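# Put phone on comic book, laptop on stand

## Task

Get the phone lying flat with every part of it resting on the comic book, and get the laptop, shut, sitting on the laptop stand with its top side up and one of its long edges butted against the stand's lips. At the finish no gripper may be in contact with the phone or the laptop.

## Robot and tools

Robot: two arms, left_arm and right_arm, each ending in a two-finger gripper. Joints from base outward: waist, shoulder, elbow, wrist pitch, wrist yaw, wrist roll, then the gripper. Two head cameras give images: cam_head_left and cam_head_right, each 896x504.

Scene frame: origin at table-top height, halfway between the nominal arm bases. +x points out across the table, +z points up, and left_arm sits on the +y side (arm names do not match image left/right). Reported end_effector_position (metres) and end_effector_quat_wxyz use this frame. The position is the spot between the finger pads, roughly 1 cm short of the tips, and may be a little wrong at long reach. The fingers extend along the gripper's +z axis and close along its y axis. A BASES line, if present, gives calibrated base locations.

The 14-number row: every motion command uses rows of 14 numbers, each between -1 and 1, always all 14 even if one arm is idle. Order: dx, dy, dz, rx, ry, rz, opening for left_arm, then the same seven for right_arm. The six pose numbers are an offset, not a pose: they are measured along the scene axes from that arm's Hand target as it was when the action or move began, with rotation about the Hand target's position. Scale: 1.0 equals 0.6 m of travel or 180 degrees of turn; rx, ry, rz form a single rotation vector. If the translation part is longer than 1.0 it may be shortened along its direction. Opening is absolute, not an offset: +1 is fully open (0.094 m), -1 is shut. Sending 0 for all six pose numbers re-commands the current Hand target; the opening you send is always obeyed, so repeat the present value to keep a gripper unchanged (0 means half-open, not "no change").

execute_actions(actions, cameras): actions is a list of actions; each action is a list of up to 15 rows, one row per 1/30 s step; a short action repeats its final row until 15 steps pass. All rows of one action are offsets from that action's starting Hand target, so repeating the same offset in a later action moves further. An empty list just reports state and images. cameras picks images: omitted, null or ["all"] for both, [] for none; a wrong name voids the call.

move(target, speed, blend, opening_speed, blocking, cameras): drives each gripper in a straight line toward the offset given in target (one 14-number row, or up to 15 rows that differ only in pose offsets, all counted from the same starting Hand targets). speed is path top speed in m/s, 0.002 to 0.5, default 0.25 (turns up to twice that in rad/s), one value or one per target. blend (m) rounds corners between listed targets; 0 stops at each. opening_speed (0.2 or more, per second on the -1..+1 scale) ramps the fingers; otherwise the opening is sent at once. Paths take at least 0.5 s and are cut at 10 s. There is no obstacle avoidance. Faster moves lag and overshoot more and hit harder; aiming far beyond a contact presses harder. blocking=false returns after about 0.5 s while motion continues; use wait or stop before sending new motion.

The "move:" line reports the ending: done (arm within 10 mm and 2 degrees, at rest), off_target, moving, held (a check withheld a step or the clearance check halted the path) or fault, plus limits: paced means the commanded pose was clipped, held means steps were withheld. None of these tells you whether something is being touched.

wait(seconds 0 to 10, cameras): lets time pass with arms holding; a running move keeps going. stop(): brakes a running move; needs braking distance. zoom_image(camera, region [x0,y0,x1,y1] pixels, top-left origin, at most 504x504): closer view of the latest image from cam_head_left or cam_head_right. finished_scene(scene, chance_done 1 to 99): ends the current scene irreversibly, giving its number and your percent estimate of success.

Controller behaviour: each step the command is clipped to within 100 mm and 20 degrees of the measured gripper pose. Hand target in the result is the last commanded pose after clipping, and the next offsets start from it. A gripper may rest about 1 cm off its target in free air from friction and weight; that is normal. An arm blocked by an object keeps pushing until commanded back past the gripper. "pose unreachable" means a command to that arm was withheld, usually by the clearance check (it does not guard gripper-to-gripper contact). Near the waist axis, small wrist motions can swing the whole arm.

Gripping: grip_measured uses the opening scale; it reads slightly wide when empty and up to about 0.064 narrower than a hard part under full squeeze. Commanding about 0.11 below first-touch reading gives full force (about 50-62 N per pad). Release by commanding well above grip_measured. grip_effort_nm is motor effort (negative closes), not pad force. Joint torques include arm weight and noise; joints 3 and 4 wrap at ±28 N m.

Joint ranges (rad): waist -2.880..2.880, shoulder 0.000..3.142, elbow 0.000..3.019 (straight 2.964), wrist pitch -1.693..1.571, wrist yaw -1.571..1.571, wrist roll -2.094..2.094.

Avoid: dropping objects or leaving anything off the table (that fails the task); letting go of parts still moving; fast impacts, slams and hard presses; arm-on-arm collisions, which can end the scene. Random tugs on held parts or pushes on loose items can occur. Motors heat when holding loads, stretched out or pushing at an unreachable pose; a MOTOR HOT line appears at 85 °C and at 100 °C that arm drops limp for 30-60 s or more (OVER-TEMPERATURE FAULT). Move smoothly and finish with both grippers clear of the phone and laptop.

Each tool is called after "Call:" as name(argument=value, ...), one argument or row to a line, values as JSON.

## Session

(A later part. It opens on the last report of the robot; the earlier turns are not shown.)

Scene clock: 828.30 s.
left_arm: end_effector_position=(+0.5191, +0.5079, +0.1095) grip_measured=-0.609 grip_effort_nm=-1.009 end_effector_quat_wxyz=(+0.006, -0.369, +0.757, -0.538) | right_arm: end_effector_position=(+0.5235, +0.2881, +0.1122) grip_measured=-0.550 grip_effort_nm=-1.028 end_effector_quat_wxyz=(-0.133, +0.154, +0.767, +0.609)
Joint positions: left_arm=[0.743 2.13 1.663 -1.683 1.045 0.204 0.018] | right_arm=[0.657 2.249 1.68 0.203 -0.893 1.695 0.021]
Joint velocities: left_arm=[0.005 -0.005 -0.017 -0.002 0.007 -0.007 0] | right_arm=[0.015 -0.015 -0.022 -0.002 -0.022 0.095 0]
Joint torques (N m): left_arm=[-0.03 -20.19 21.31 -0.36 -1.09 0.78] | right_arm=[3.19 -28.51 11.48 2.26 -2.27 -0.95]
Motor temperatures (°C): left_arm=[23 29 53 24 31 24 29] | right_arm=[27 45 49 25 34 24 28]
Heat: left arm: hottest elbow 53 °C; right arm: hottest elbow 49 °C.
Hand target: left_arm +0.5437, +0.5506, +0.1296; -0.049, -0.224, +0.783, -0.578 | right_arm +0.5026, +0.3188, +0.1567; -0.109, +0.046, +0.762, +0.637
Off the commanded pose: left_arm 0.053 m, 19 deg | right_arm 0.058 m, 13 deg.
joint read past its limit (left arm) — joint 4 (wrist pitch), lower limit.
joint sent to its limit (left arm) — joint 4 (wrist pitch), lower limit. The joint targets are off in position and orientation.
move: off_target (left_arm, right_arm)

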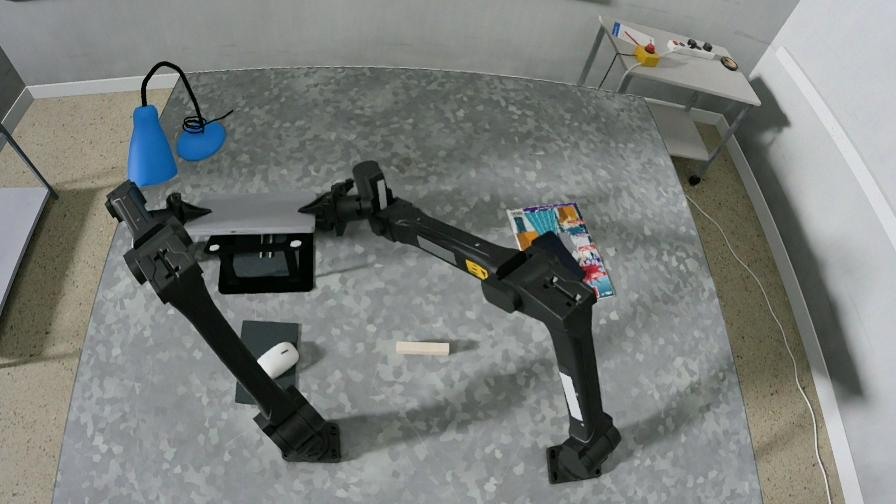

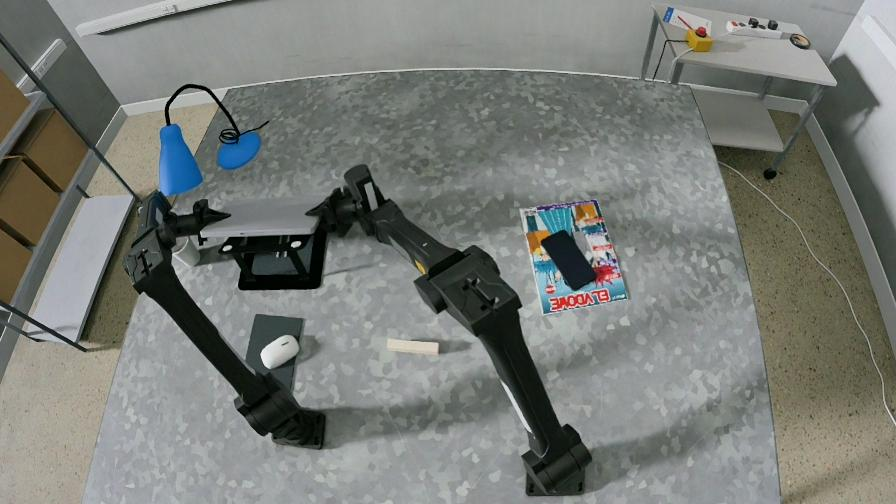

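Call:
move(
  target=[0.0,0.0,-0.06,0,0,0,-0.8,0.0,0.0,-0.06,0,0,0,-0.8],
  speed=0.05,
)

Call:
zoom_image(
  camera="cam_head_left",
  region=[160, 170, 340, 270],
)

Call:
zoom_image(
  camera="cam_head_right",
  region=[160, 170, 340, 270],
)

Scene clock: 834.73 s.
left_arm: end_effector_position=(+0.5243, +0.5085, +0.0971) grip_measured=-0.603 grip_effort_nm=-1.009 end_effector_quat_wxyz=(+0.009, -0.361, +0.756, -0.546) | right_arm: end_effector_position=(+0.5294, +0.2883, +0.1059) grip_measured=-0.588 grip_effort_nm=-1.033 end_effector_quat_wxyz=(-0.129, +0.154, +0.758, +0.621)
Joint positions: left_arm=[0.74 2.165 1.677 -1.683 1.06 0.235 0.019] | right_arm=[0.653 2.273 1.682 0.275 -0.892 1.726 0.019]
Joint velocities: left_arm=[-0.015 -0.015 -0.007 -0.007 -0.037 -0.022 -0.001] | right_arm=[-0.015 0.005 0.007 0.007 -0.051 0.037 -0.001]
Joint torques (N m): left_arm=[-0.03 -17.32 20.83 -0.53 -1.96 0.93] | right_arm=[3.43 -26.58 10.35 2.54 -2.3 -1.18]
Motor temperatures (°C): left_arm=[23 29 53 24 32 24 29] | right_arm=[27 44 49 25 35 25 28]
Heat: left arm: hottest elbow 53 °C; right arm: hottest elbow 49 °C.
Hand target: left_arm +0.5440, +0.5503, +0.0936; -0.049, -0.223, +0.784, -0.578 | right_arm +0.5020, +0.3184, +0.1206; -0.109, +0.046, +0.762, +0.637
Off the commanded pose: left_arm 0.046 m, 18 deg | right_arm 0.043 m, 13 deg.
joint read past its limit (left arm) — joint 4 (wrist pitch), lower limit.
joint sent to its limit (left arm) — joint 4 (wrist pitch), lower limit. The joint targets are off in position and orientation.
move: off_target (left_arm, right_arm)

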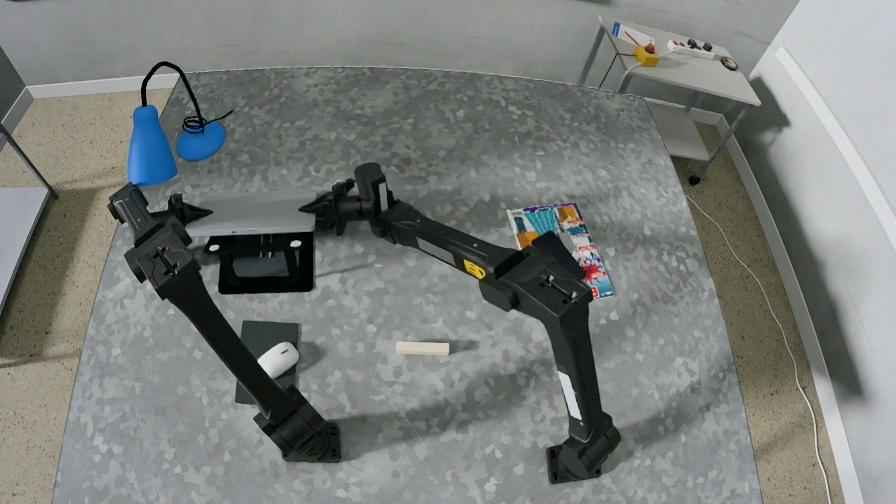

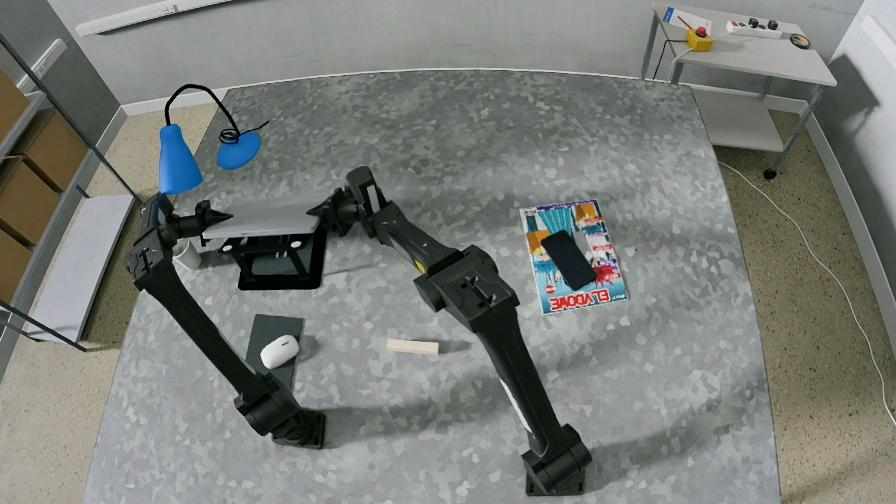

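Scaled by 2.800.

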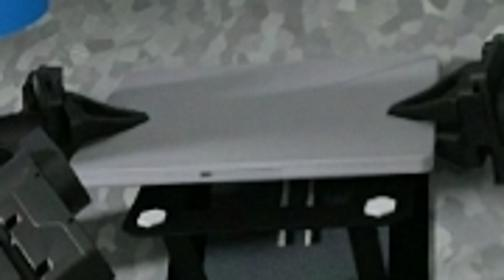

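Scaled by 2.800.

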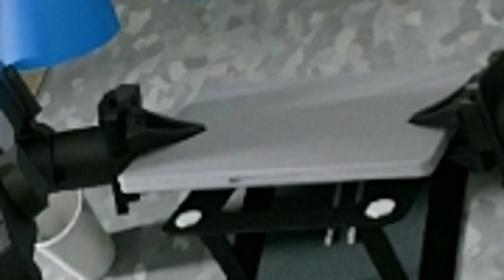

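Call:
move(
  target=[0.0,0.0,-0.05,0,0,0,-0.8,0.0,0.0,-0.06,0,0,0,-0.8],
  speed=0.05,
  cameras=[],
)

Call:
move(
  target=[0.0,0.0,-0.03,0,0,0,-0.8,0.0,0.0,-0.04,0,0,0,-0.8],
  speed=0.05,
)

Call:
zoom_image(
  camera="cam_head_left",
  region=[160, 170, 340, 270],
)

Call:
zoom_image(
  camera="cam_head_right",
  region=[160, 170, 340, 270],
)

Scene clock: 841.73 s.
left_arm: end_effector_position=(+0.5256, +0.5112, +0.0922) grip_measured=-0.582 grip_effort_nm=-1.013 end_effector_quat_wxyz=(+0.020, -0.346, +0.763, -0.547) | right_arm: end_effector_position=(+0.5309, +0.2898, +0.1029) grip_measured=-0.610 grip_effort_nm=-1.038 end_effector_quat_wxyz=(-0.125, +0.142, +0.749, +0.634)
Joint positions: left_arm=[0.742 2.179 1.687 -1.683 1.061 0.281 0.02] | right_arm=[0.652 2.293 1.683 0.343 -0.904 1.741 0.018]
Joint velocities: left_arm=[-0.005 -0.005 -0.012 -0.002 -0.007 0.037 -0.001] | right_arm=[0.005 0.005 0.007 0.007 -0.139 -0.051 -0.001]
Joint torques (N m): left_arm=[0.03 -14.45 20.63 -0.32 -2.26 0.93] | right_arm=[3.49 -23.88 9.51 2.37 -1.95 -1.28]
Motor temperatures (°C): left_arm=[23 29 53 24 33 24 29] | right_arm=[27 44 49 25 36 25 28]
Heat: left arm: hottest elbow 53 °C; right arm: hottest elbow 49 °C.
Hand target: left_arm +0.5442, +0.5500, +0.0636; -0.049, -0.223, +0.784, -0.578 | right_arm +0.5015, +0.3179, +0.0847; -0.109, +0.046, +0.762, +0.637
Off the commanded pose: left_arm 0.052 m, 17 deg | right_arm 0.045 m, 11 deg.
joint read past its limit (left arm) — joint 4 (wrist pitch), lower limit.
joint sent to its limit (left arm) — joint 4 (wrist pitch), lower limit. The joint targets are off in position and orientation.
move: off_target (left_arm, right_arm)
No camera images: "cameras" was empty.

Scene clock: 844.77 s.
left_arm: end_effector_position=(+0.5298, +0.5154, +0.0746) grip_measured=-0.546 grip_effort_nm=-1.009 end_effector_quat_wxyz=(+0.025, -0.337, +0.762, -0.552) | right_arm: end_effector_position=(+0.5351, +0.2919, +0.0985) grip_measured=-0.641 grip_effort_nm=-1.038 end_effector_quat_wxyz=(-0.121, +0.138, +0.744, +0.643)
Joint positions: left_arm=[0.743 2.225 1.71 -1.683 1.07 0.319 0.021] | right_arm=[0.651 2.316 1.695 0.385 -0.904 1.754 0.017]
Joint velocities: left_arm=[-0.005 0.005 -0.002 -0.017 0.037 -0.022 0] | right_arm=[-0.005 0.005 0.017 -0.007 -0.066 0.022 -0.001]
Joint torques (N m): left_arm=[-0.91 -15.62 20.05 -0.43 -2.87 0.73] | right_arm=[3.55 -22.83 8.43 2.26 -1.99 -1.37]
Motor temperatures (°C): left_arm=[23 30 52 24 35 25 29] | right_arm=[27 44 48 25 36 26 28]
Heat: left arm: hottest elbow 52 °C; right arm: hottest elbow 48 °C.
Hand target: left_arm +0.5443, +0.5499, +0.0458; -0.049, -0.223, +0.784, -0.578 | right_arm +0.5008, +0.3177, +0.0607; -0.109, +0.046, +0.762, +0.637
Off the commanded pose: left_arm 0.047 m, 16 deg | right_arm 0.057 m, 11 deg.
joint read past its limit (left arm) — joint 4 (wrist pitch), lower limit.
joint sent to its limit (left arm) — joint 4 (wrist pitch), lower limit. The joint targets are off in position and orientation.
move: off_target (left_arm, right_arm)

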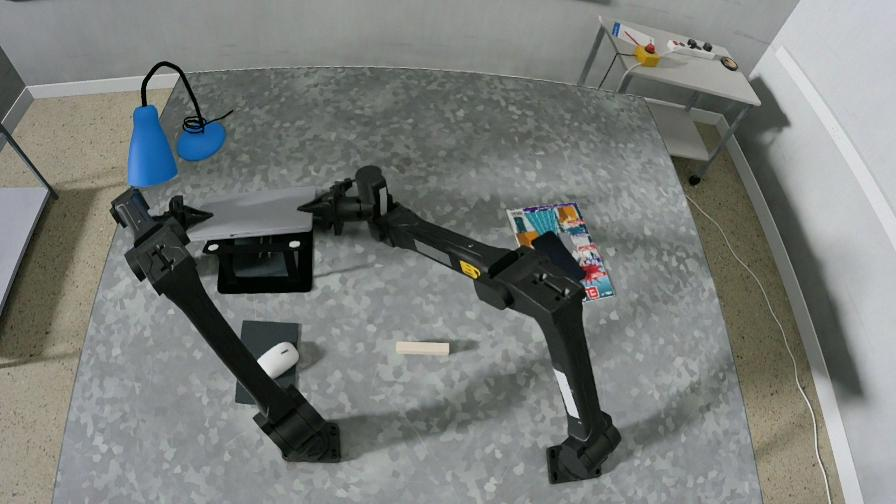

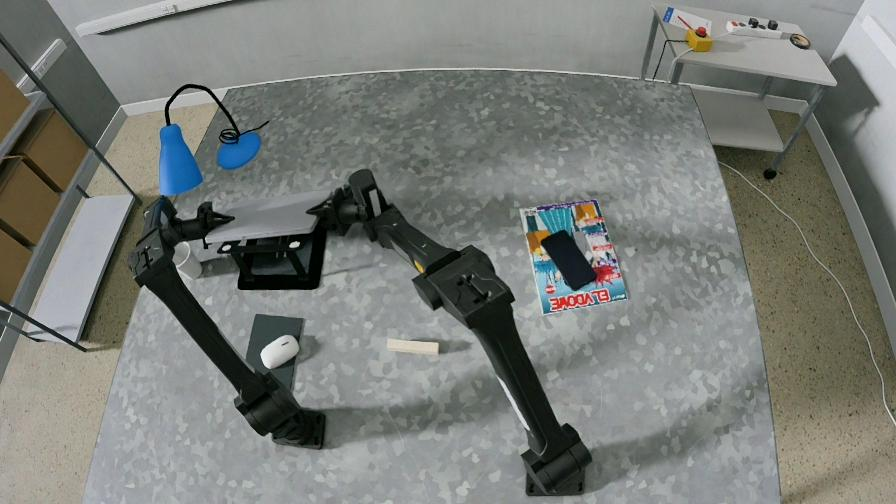

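Scaled by 2.800.

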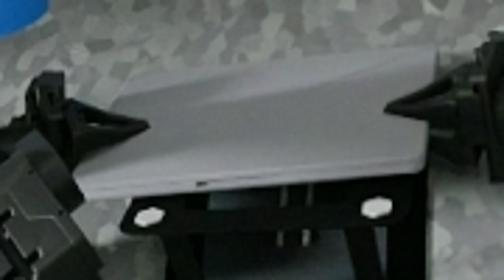

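Scaled by 2.800.

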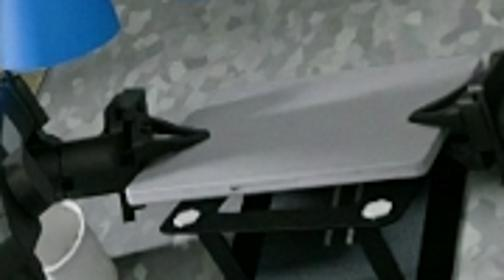

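Call:
move(
  target=[0.0,0.0,0,0,0,0,-0.8,0.0,-0.02,0.06,0,0,0,-0.4],
  speed=0.05,
  opening_speed=0.4,
)

Call:
zoom_image(
  camera="cam_head_left",
  region=[160, 170, 340, 270],
)

Call:
zoom_image(
  camera="cam_head_right",
  region=[160, 170, 340, 270],
)

Scene clock: 853.07 s.
left_arm: end_effector_position=(+0.5300, +0.5156, +0.0745) grip_measured=-0.535 grip_effort_nm=-1.009 end_effector_quat_wxyz=(+0.025, -0.337, +0.763, -0.552) | right_arm: end_effector_position=(+0.5346, +0.2908, +0.1041) grip_measured=-0.403 grip_effort_nm=0.129 end_effector_quat_wxyz=(-0.090, +0.086, +0.753, +0.646)
Joint positions: left_arm=[0.743 2.226 1.711 -1.683 1.069 0.32 0.022] | right_arm=[0.647 2.309 1.706 0.353 -0.928 1.622 0.028]
Joint velocities: left_arm=[-0.005 -0.005 0.007 0.012 -0.037 -0.066 -0.001] | right_arm=[-0.015 0.005 0.007 -0.017 0.022 -0.007 0]
Joint torques (N m): left_arm=[-0.15 -14.68 19.74 -0.24 -2.81 0.75] | right_arm=[2.9 -27.99 6.94 0.49 -1.66 -0.47]
Motor temperatures (°C): left_arm=[23 30 52 24 39 25 29] | right_arm=[27 43 47 25 36 26 28]
Heat: left arm: hottest elbow 52 °C; right arm: hottest elbow 47 °C.
Hand target: left_arm +0.5443, +0.5499, +0.0458; -0.049, -0.223, +0.784, -0.578 | right_arm +0.5015, +0.3060, +0.0967; -0.109, +0.046, +0.762, +0.637
Off the commanded pose: left_arm 0.047 m, 16 deg | right_arm 0.038 m, 5 deg.
joint read past its limit (left arm) — joint 4 (wrist pitch), lower limit.
joint sent to its limit (left arm) — joint 4 (wrist pitch), lower limit. The joint targets are off in position and orientation.
move: off_target (left_arm, right_arm)

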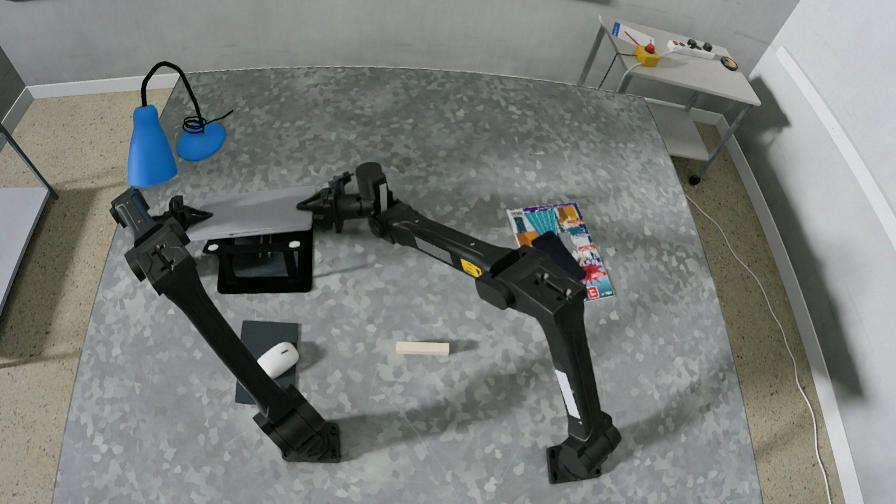

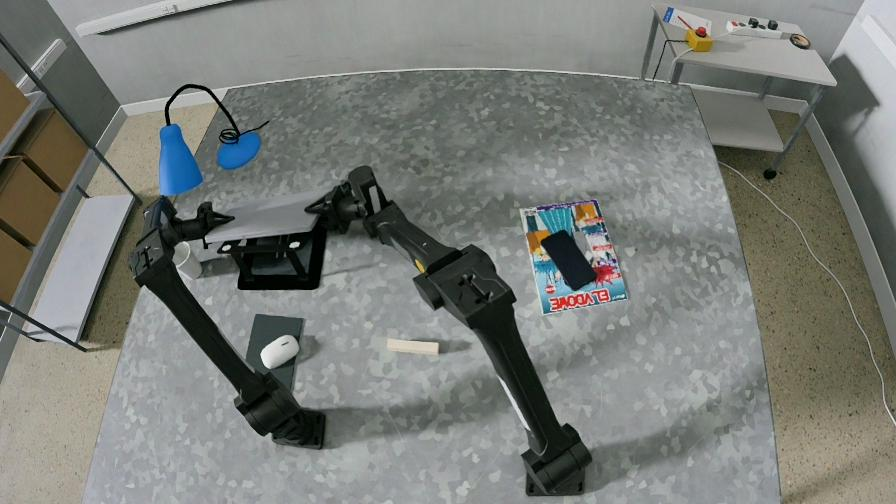

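Scaled by 2.800.

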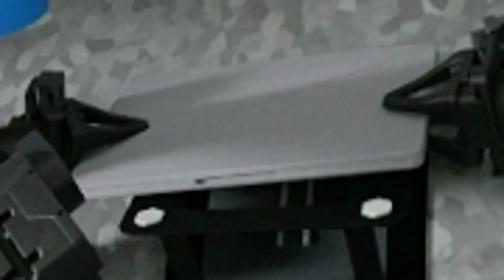

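Scaled by 2.800.

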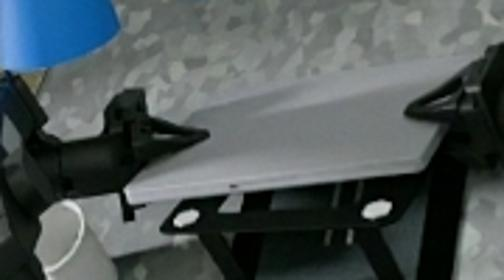

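Call:
move(
  target=[0.0,0.0,0,0,0,0,-0.8,0.0,-0.14,0.0,0,0,0,-0.3],
  speed=0.04,
  opening_speed=0.4,
)

Call:
zoom_image(
  camera="cam_head_left",
  region=[160, 170, 340, 270],
)

Call:
zoom_image(
  camera="cam_head_right",
  region=[180, 170, 360, 270],
)

Scene clock: 860.40 s.
left_arm: end_effector_position=(+0.5311, +0.5162, +0.0757) grip_measured=-0.542 grip_effort_nm=-1.009 end_effector_quat_wxyz=(+0.031, -0.330, +0.764, -0.553) | right_arm: end_effector_position=(+0.4972, +0.2296, +0.0899) grip_measured=-0.300 grip_effort_nm=0.012 end_effector_quat_wxyz=(-0.117, +0.049, +0.763, +0.634)
Joint positions: left_arm=[0.743 2.226 1.713 -1.683 1.073 0.335 0.022] | right_arm=[0.595 2.209 1.499 0.355 -1.063 1.504 0.033]
Joint velocities: left_arm=[-0.015 -0.024 -0.017 0.012 -0.007 -0.022 0.001] | right_arm=[-0.015 -0.015 -0.007 0.002 0.022 0.081 0]
Joint torques (N m): left_arm=[-0.32 -15.74 19.47 -0.44 -3.01 0.62] | right_arm=[-0.26 -27.63 6.43 1.5 -0.25 0.08]
Motor temperatures (°C): left_arm=[23 30 53 24 41 24 29] | right_arm=[27 44 46 25 35 26 27]
Heat: left arm: hottest elbow 53 °C; right arm: hottest elbow 46 °C.
Hand target: left_arm +0.5443, +0.5500, +0.0459; -0.049, -0.223, +0.784, -0.578 | right_arm +0.5004, +0.2221, +0.0978; -0.109, +0.046, +0.761, +0.637
Off the commanded pose: left_arm 0.047 m, 16 deg | right_arm 0.011 m, 1 deg.
joint read past its limit (left arm) — joint 4 (wrist pitch), lower limit.
joint sent to its limit (left arm) — joint 4 (wrist pitch), lower limit. The joint targets are off in position and orientation.
move: off_target (left_arm, right_arm)

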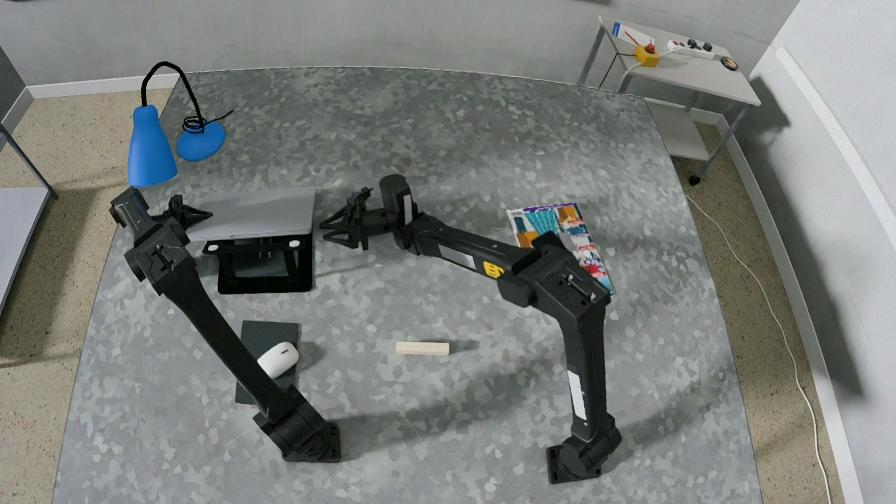

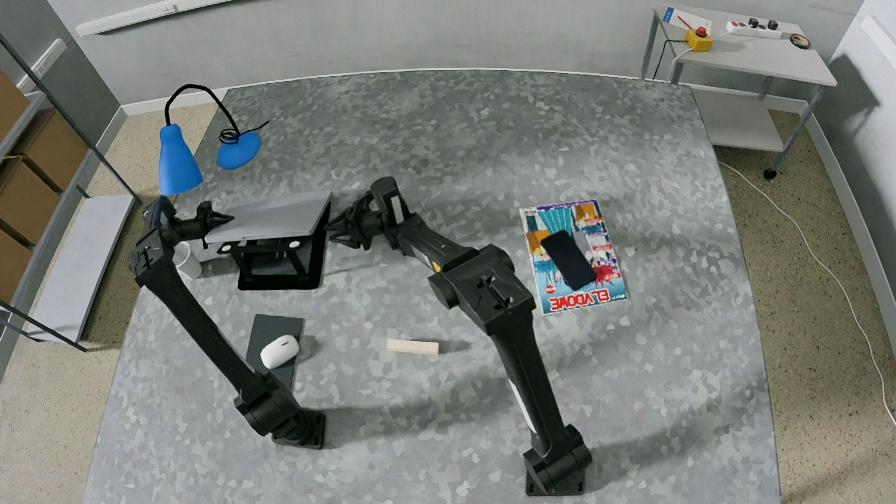

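Scaled by 2.800.

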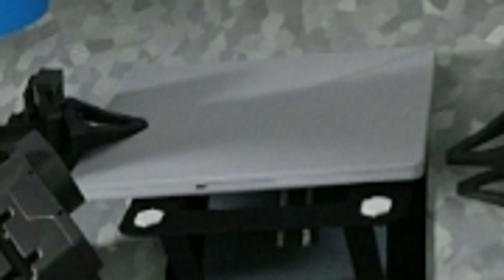

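Scaled by 2.800.

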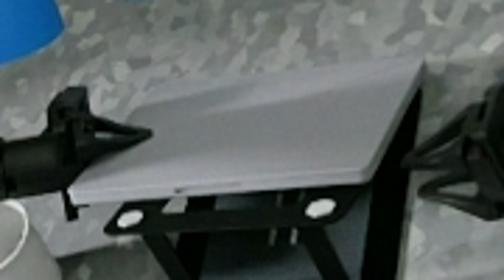

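Call:
move(
  target=[0.0,-0.04,0.05,0,0,0,0.0,0.0,-0.03,0.03,0,0,0,-0.3],
  speed=0.05,
  opening_speed=0.4,
)

Call:
zoom_image(
  camera="cam_head_left",
  region=[140, 170, 320, 270],
)

Call:
zoom_image(
  camera="cam_head_right",
  region=[160, 170, 340, 270],
)

Scene clock: 871.03 s.
left_arm: end_effector_position=(+0.5280, +0.5251, +0.0675) grip_measured=-0.002 grip_effort_nm=0.129 end_effector_quat_wxyz=(+0.027, -0.307, +0.794, -0.524) | right_arm: end_effector_position=(+0.4979, +0.2133, +0.1035) grip_measured=-0.300 grip_effort_nm=0.007 end_effector_quat_wxyz=(-0.116, +0.046, +0.762, +0.635)
Joint positions: left_arm=[0.746 2.239 1.749 -1.683 0.993 0.37 0.047] | right_arm=[0.573 2.17 1.469 0.338 -1.084 1.488 0.033]
Joint velocities: left_arm=[0.005 -0.015 0.007 -0.007 0.037 -0.051 0] | right_arm=[-0.005 -0.015 -0.002 -0.007 0.066 -0.022 -0.001]
Joint torques (N m): left_arm=[-3.19 -22.83 12.6 -0.47 0.27 0.08] | right_arm=[-0.32 -27.28 6.41 0.92 -0.26 0.05]
Motor temperatures (°C): left_arm=[23 30 51 24 42 24 29] | right_arm=[26 45 44 25 32 25 27]
Heat: left arm: hottest elbow 51 °C; right arm: hottest shoulder 45 °C.
Hand target: left_arm +0.5440, +0.5261, +0.0758; -0.049, -0.223, +0.784, -0.578 | right_arm +0.5005, +0.2042, +0.1160; -0.109, +0.046, +0.761, +0.637
Off the commanded pose: left_arm 0.018 m, 14 deg | right_arm 0.016 m, 1 deg.
joint read past its limit (left arm) — joint 4 (wrist pitch), lower limit.
joint sent to its limit (left arm) — joint 4 (wrist pitch), lower limit. The joint targets are off in orientation, not in position.
move: off_target (left_arm, right_arm)

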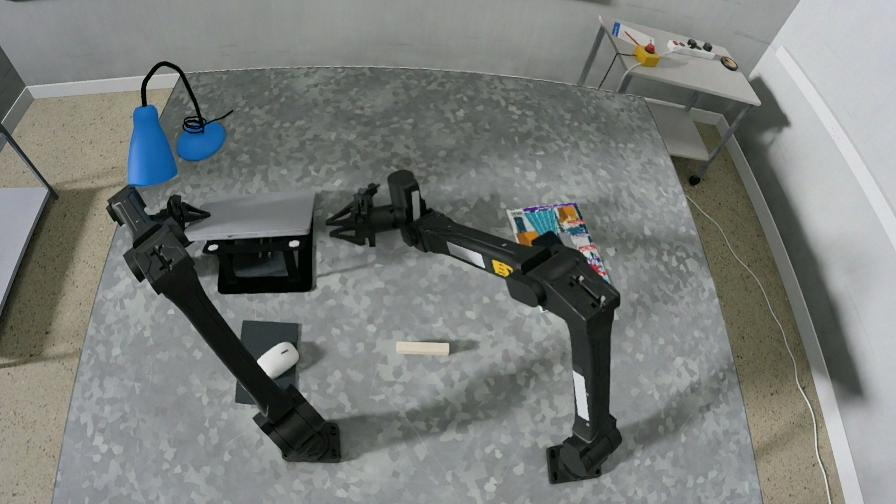

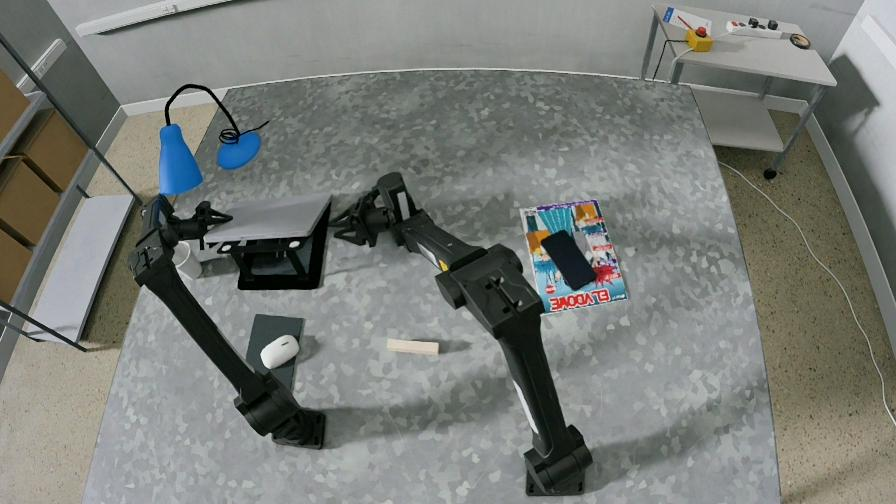

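Scaled by 2.800.

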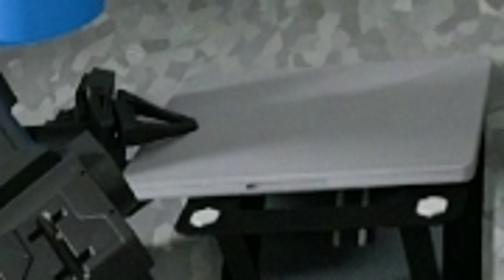

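Scaled by 2.800.

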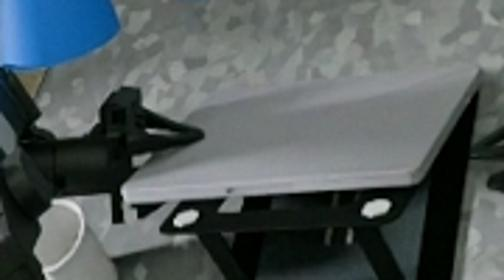

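Call:
move(
  target=[-0.05,0.11,0.055,0,0,0,0.4,0.0,-0.1,0.03,0,0,0,-0.3],
  speed=0.05,
  opening_speed=0.8,
)

Call:
zoom_image(
  camera="cam_head_left",
  region=[140, 170, 320, 270],
)

Call:
zoom_image(
  camera="cam_head_right",
  region=[160, 170, 340, 270],
)

Scene clock: 877.80 s.
left_arm: end_effector_position=(+0.5041, +0.5695, +0.0747) grip_measured=+0.398 grip_effort_nm=0.129 end_effector_quat_wxyz=(+0.045, -0.332, +0.798, -0.501) | right_arm: end_effector_position=(+0.4994, +0.1530, +0.1240) grip_measured=-0.300 grip_effort_nm=0.012 end_effector_quat_wxyz=(-0.115, +0.047, +0.762, +0.636)
Joint positions: left_arm=[0.824 2.227 1.773 -1.683 0.947 0.36 0.066] | right_arm=[0.491 2.073 1.371 0.277 -1.16 1.419 0.033]
Joint velocities: left_arm=[-0.015 -0.005 -0.007 -0.012 -0.11 -0.022 -0.001] | right_arm=[-0.015 -0.005 -0.017 -0.002 0.037 -0.007 0]
Joint torques (N m): left_arm=[-0.85 -25.76 13.86 -0.36 0.31 0] | right_arm=[-0.21 -25.88 6.3 0.88 -0.3 0.05]
Motor temperatures (°C): left_arm=[23 30 50 24 39 24 29] | right_arm=[26 44 43 25 31 25 27]
Heat: left arm: hottest elbow 50 °C; right arm: hottest shoulder 44 °C.
Hand target: left_arm +0.5140, +0.5926, +0.1082; -0.049, -0.224, +0.783, -0.578 | right_arm +0.5001, +0.1445, +0.1348; -0.109, +0.046, +0.761, +0.638
Off the commanded pose: left_arm 0.042 m, 19 deg | right_arm 0.013 m, 1 deg.
joint read past its limit (left arm) — joint 4 (wrist pitch), lower limit.
joint sent to its limit (left arm) — joint 4 (wrist pitch), lower limit. The joint targets are off in orientation, not in position.
move: off_target (left_arm, right_arm)

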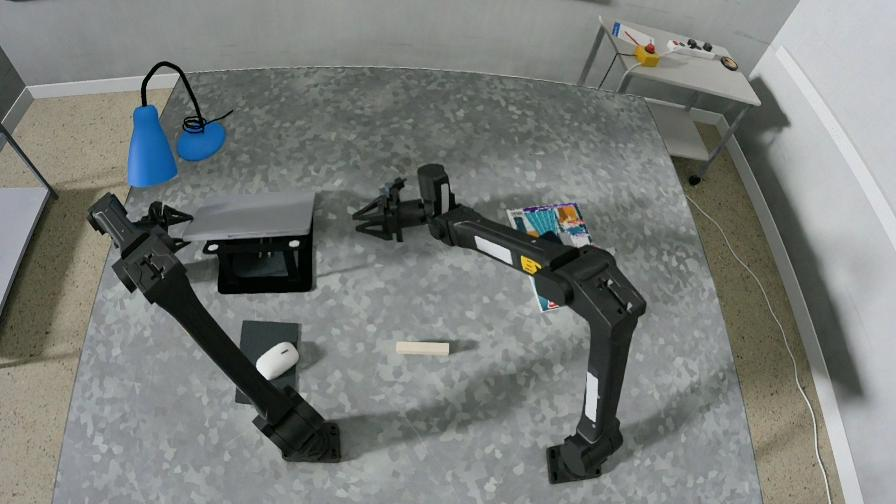

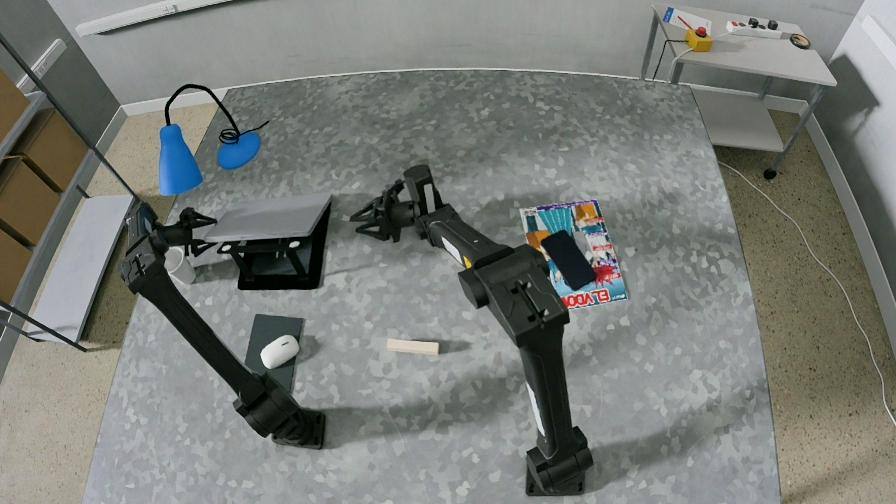

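Scaled by 2.800.

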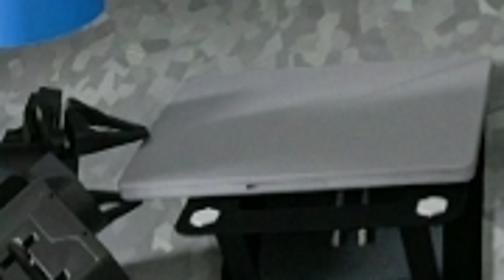

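Scaled by 2.800.

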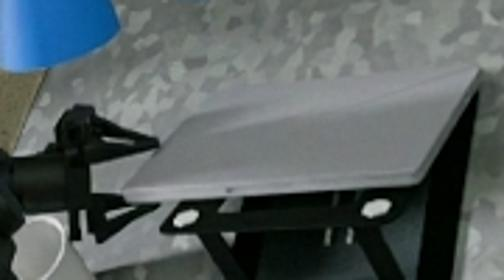

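Call:
move(
  target=[-0.04,0.1,0.09,0,0,0,0.4,0.0,-0.1,0.03,0,0,0,-0.3],
  speed=0.06,
)

Call:
zoom_image(
  camera="cam_head_left",
  region=[140, 170, 320, 270],
)

Call:
zoom_image(
  camera="cam_head_right",
  region=[160, 170, 340, 270],
)

Scene clock: 883.50 s.
left_arm: end_effector_position=(+0.4831, +0.6308, +0.1231) grip_measured=+0.398 grip_effort_nm=0.125 end_effector_quat_wxyz=(+0.094, -0.378, +0.791, -0.472) | right_arm: end_effector_position=(+0.5003, +0.0932, +0.1437) grip_measured=-0.300 grip_effort_nm=0.007 end_effector_quat_wxyz=(-0.115, +0.047, +0.761, +0.636)
Joint positions: left_arm=[0.918 2.169 1.842 -1.683 0.935 0.28 0.066] | right_arm=[0.402 1.986 1.305 0.155 -1.239 1.309 0.033]
Joint velocities: left_arm=[-0.015 -0.015 -0.017 0.002 0.051 -0.022 0] | right_arm=[0.005 0.015 -0.012 -0.002 -0.051 -0.022 0]
Joint torques (N m): left_arm=[-0.21 -26.58 14.98 -0.28 0.55 0] | right_arm=[-0.21 -24.59 6.43 0.84 -0.36 0.02]
Motor temperatures (°C): left_arm=[23 31 49 24 37 24 28] | right_arm=[26 44 42 25 31 25 27]
Heat: left arm: hottest elbow 49 °C; right arm: hottest shoulder 44 °C.
Hand target: left_arm +0.4898, +0.6532, +0.1618; -0.011, -0.266, +0.789, -0.553 | right_arm +0.4998, +0.0847, +0.1536; -0.109, +0.047, +0.761, +0.638
Off the commanded pose: left_arm 0.045 m, 27 deg; orientation clipped | right_arm 0.013 m, 1 deg.
joint read past its limit (left arm) — joint 4 (wrist pitch), lower limit.
joint sent to its limit (left arm) — joint 4 (wrist pitch), lower limit. The joint targets are off in orientation, not in position.
move: off_target (left_arm, right_arm); limits=paced

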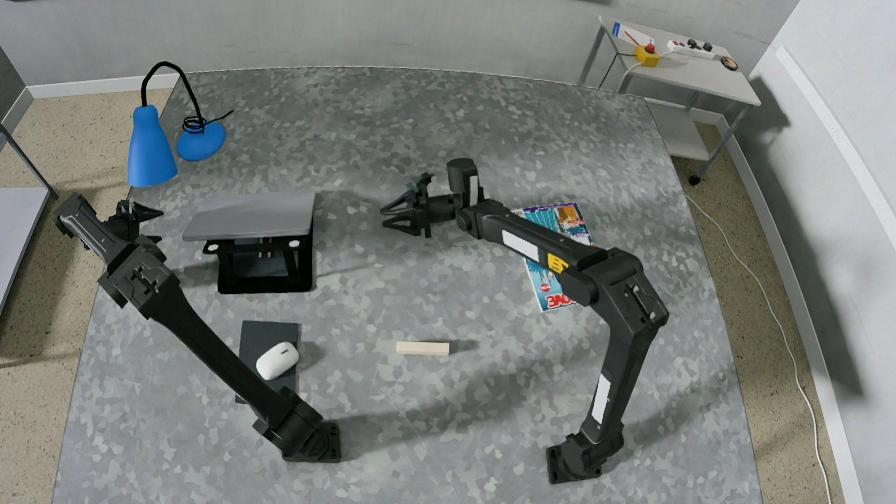

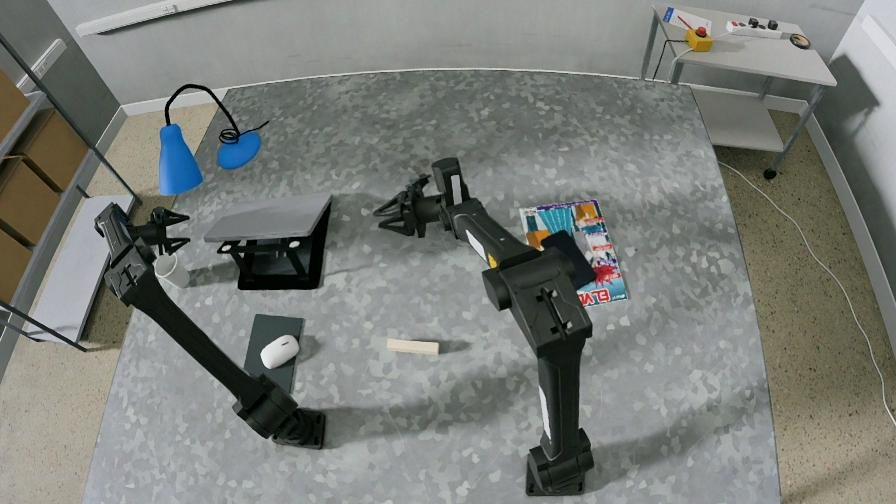

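Scaled by 2.800.

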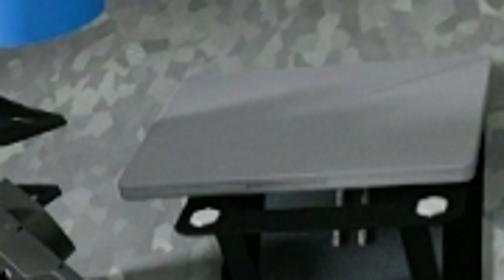

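Scaled by 2.800.

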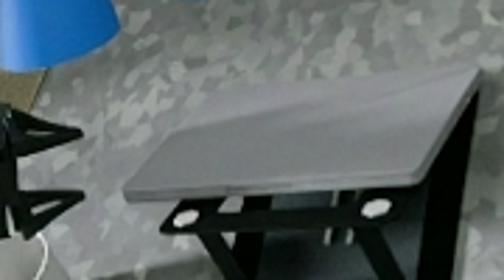

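Call:
zoom_image(
  camera="cam_head_left",
  region=[280, 180, 340, 260],
)

Call:
zoom_image(
  camera="cam_head_right",
  region=[290, 185, 350, 265],
)

Call:
zoom_image(
  camera="cam_head_left",
  region=[170, 180, 250, 260],
)

Call:
zoom_image(
  camera="cam_head_right",
  region=[190, 185, 270, 265],
)

Scaled by 6.300.

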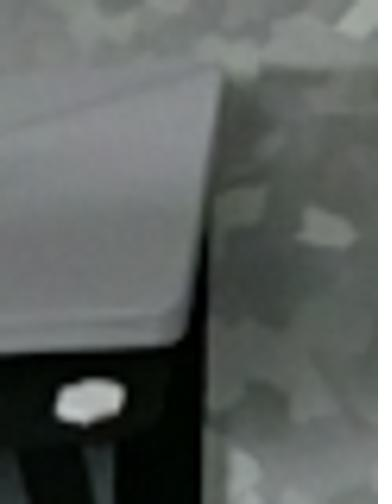

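Scaled by 6.300.

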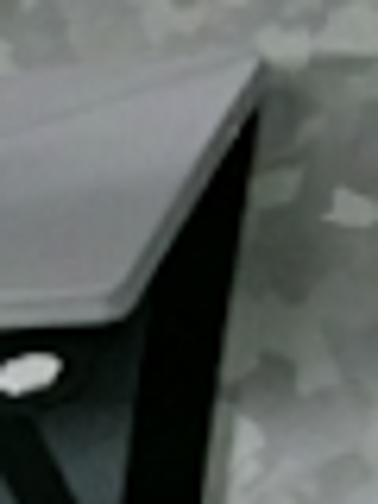

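Scaled by 6.300.

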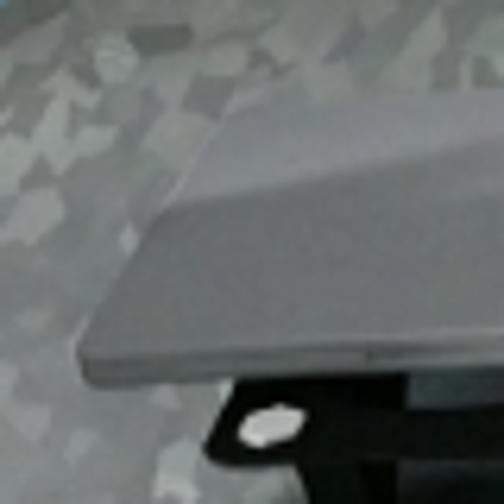

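Scaled by 6.300.

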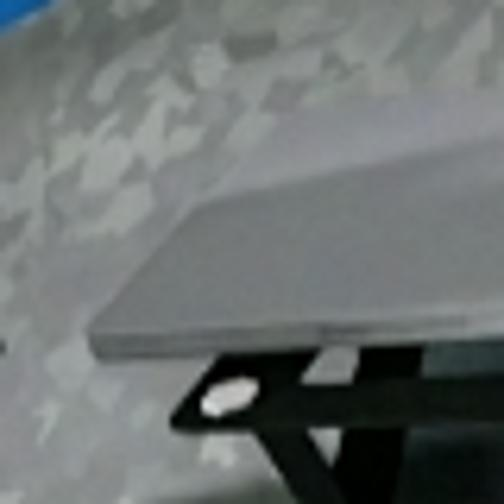

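Call:
zoom_image(
  camera="cam_head_left",
  region=[200, 175, 260, 215],
)

Call:
zoom_image(
  camera="cam_head_left",
  region=[260, 175, 320, 215],
)

Call:
zoom_image(
  camera="cam_head_right",
  region=[220, 185, 280, 225],
)

Call:
zoom_image(
  camera="cam_head_right",
  region=[280, 185, 340, 225],
)

Scaled by 8.400.

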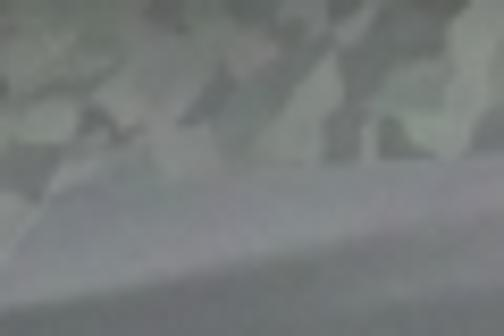

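Scaled by 8.400.

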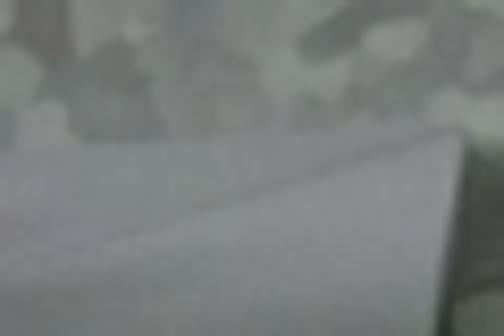

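Scaled by 8.400.

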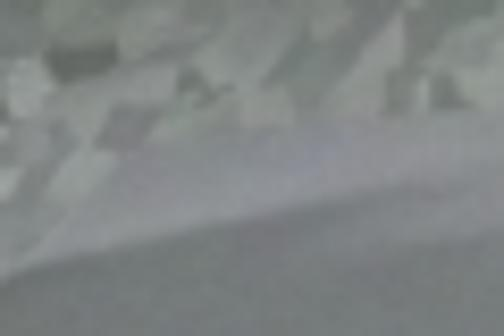

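Scaled by 8.400.

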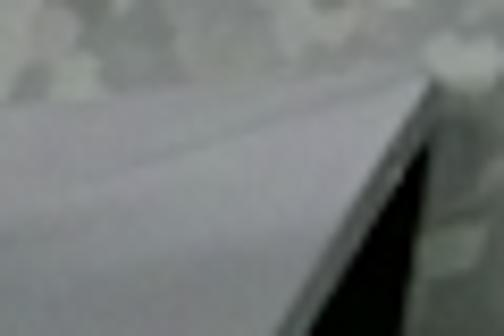

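Call:
move(
  target=[
    [-0.05,0,0.2,0.1,0,-0.05,0.0,-0.15,-0.2,0.083,0,0,0,-0.3],
    [-0.3,-0.25,0.2,0.3,0,-0.15,-1,-0.333,-0.39,0.083,0,0,0,-0.3],
  ],
  speed=0.12,
  opening_speed=0.5,
)

every target must give the same left_gripper/opening; nothing of the call was run
Scene clock: 912.37 s.
left_arm: end_effector_position=(+0.4831, +0.6308, +0.1232) grip_measured=+0.398 grip_effort_nm=0.125 end_effector_quat_wxyz=(+0.094, -0.378, +0.791, -0.472) | right_arm: end_effector_position=(+0.5002, +0.0932, +0.1437) grip_measured=-0.300 grip_effort_nm=0.007 end_effector_quat_wxyz=(-0.115, +0.046, +0.761, +0.636)
Joint positions: left_arm=[0.918 2.169 1.842 -1.683 0.936 0.279 0.066] | right_arm=[0.402 1.986 1.305 0.155 -1.239 1.309 0.033]
Joint velocities: left_arm=[-0.005 -0.005 0.002 0.012 0.037 0.051 0.001] | right_arm=[-0.015 -0.005 0.002 0.002 -0.066 0.007 0]
Joint torques (N m): left_arm=[-0.03 -24.94 15.13 -0.16 0.59 -0.06] | right_arm=[-0.26 -24.59 6.42 0.84 -0.36 0.02]
Motor temperatures (°C): left_arm=[23 33 47 24 34 24 28] | right_arm=[26 41 39 25 30 24 26]
Heat: left arm: hottest elbow 47 °C; right arm: hottest shoulder 41 °C.
Hand target: left_arm +0.4898, +0.6532, +0.1618; -0.010, -0.266, +0.789, -0.553 | right_arm +0.4998, +0.0847, +0.1536; -0.109, +0.047, +0.761, +0.638
Tool commands: left_gripper/opening=+0.4 right_gripper/opening=-0.3
Off the commanded pose: left_arm 0.045 m, 27 deg; orientation clipped | right_arm 0.013 m, 1 deg.
joint read past its limit (left arm) — joint 4 (wrist pitch), lower limit.

Call:
move(
  target=[
    [-0.05,0,0.2,0.1,0,-0.05,-1,-0.15,-0.2,0.083,0,0,0,-0.3],
    [-0.3,-0.25,0.2,0.3,0,-0.15,-1,-0.333,-0.39,0.083,0,0,0,-0.3],
  ],
  speed=0.12,
  opening_speed=0.6,
)

Call:
zoom_image(
  camera="cam_head_left",
  region=[150, 160, 350, 310],
)

Call:
zoom_image(
  camera="cam_head_right",
  region=[150, 160, 350, 310],
)

Scene clock: 921.57 s.
left_arm: end_effector_position=(+0.3083, +0.5131, +0.2770) grip_measured=-0.987 grip_effort_nm=-0.691 end_effector_quat_wxyz=(+0.019, -0.076, +0.993, -0.091) | right_arm: end_effector_position=(+0.2872, -0.1418, +0.2069) grip_measured=-0.300 grip_effort_nm=0.007 end_effector_quat_wxyz=(-0.108, +0.052, +0.759, +0.640)
Joint positions: left_arm=[0.818 1.409 1.42 -1.683 0.157 0.702 0.001] | right_arm=[-0.001 1.481 0.879 -1.505 -1.388 -0.309 0.033]
Joint velocities: left_arm=[-0.005 -0.005 -0.007 0.007 0.037 -0.007 0] | right_arm=[-0.005 0.005 0.012 -0.002 -0.037 -0.081 -0.001]
Joint torques (N m): left_arm=[-2.49 -14.62 9.55 0.21 -0.04 0.1] | right_arm=[-0.38 -9.88 8.81 -0.95 -0.42 0.02]
Motor temperatures (°C): left_arm=[23 33 46 24 33 24 28] | right_arm=[26 41 39 25 29 24 26]
Heat: left arm: hottest elbow 46 °C; right arm: hottest shoulder 41 °C.
Hand target: left_arm +0.3086, +0.5059, +0.2812; -0.010, -0.060, +0.991, -0.118 | right_arm +0.3015, -0.1460, +0.2094; -0.102, +0.052, +0.759, +0.641
Off the commanded pose: left_arm 0.011 m, 6 deg | right_arm 0.015 m, 1 deg.
joint read past its limit (left arm) — joint 4 (wrist pitch), lower limit.
joint sent to its limit (left arm) — joint 4 (wrist pitch), lower limit. The joint targets are off in orientation, not in position.
move: off_target (left_arm, right_arm); limits=paced

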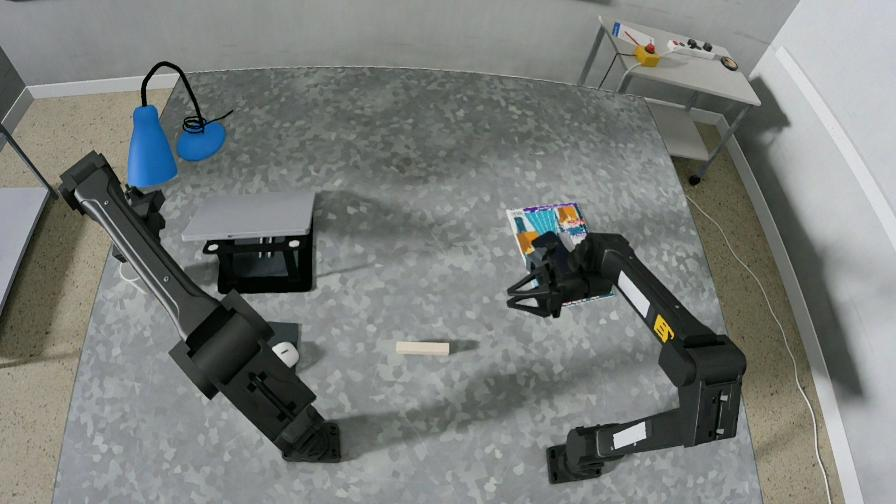

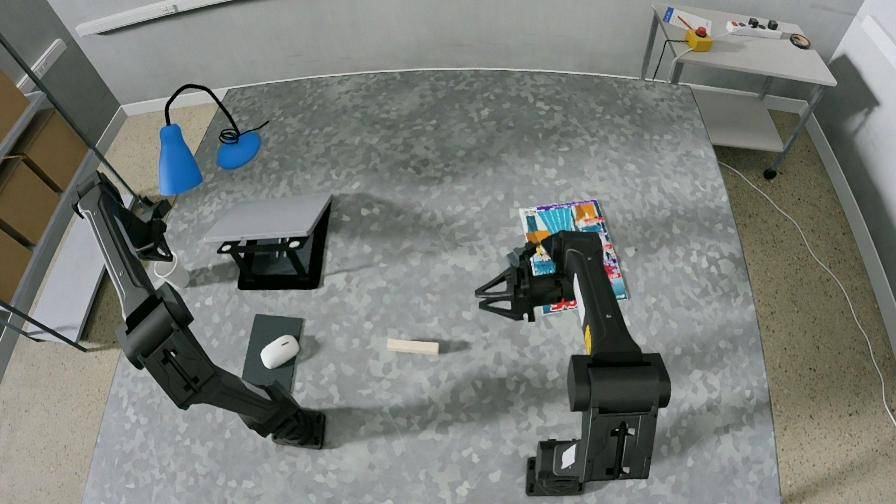

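Scaled by 2.520.

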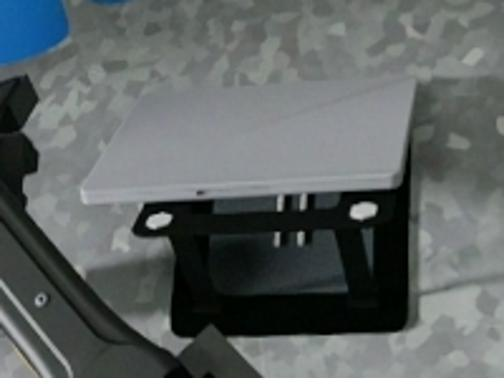

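Scaled by 2.520.

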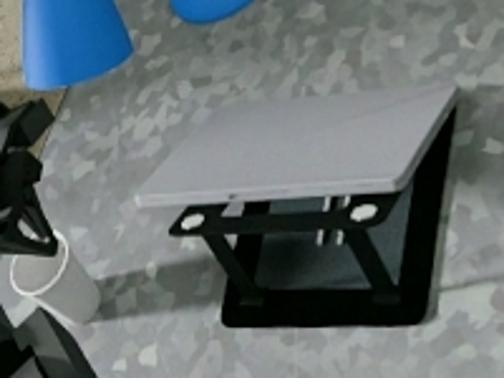

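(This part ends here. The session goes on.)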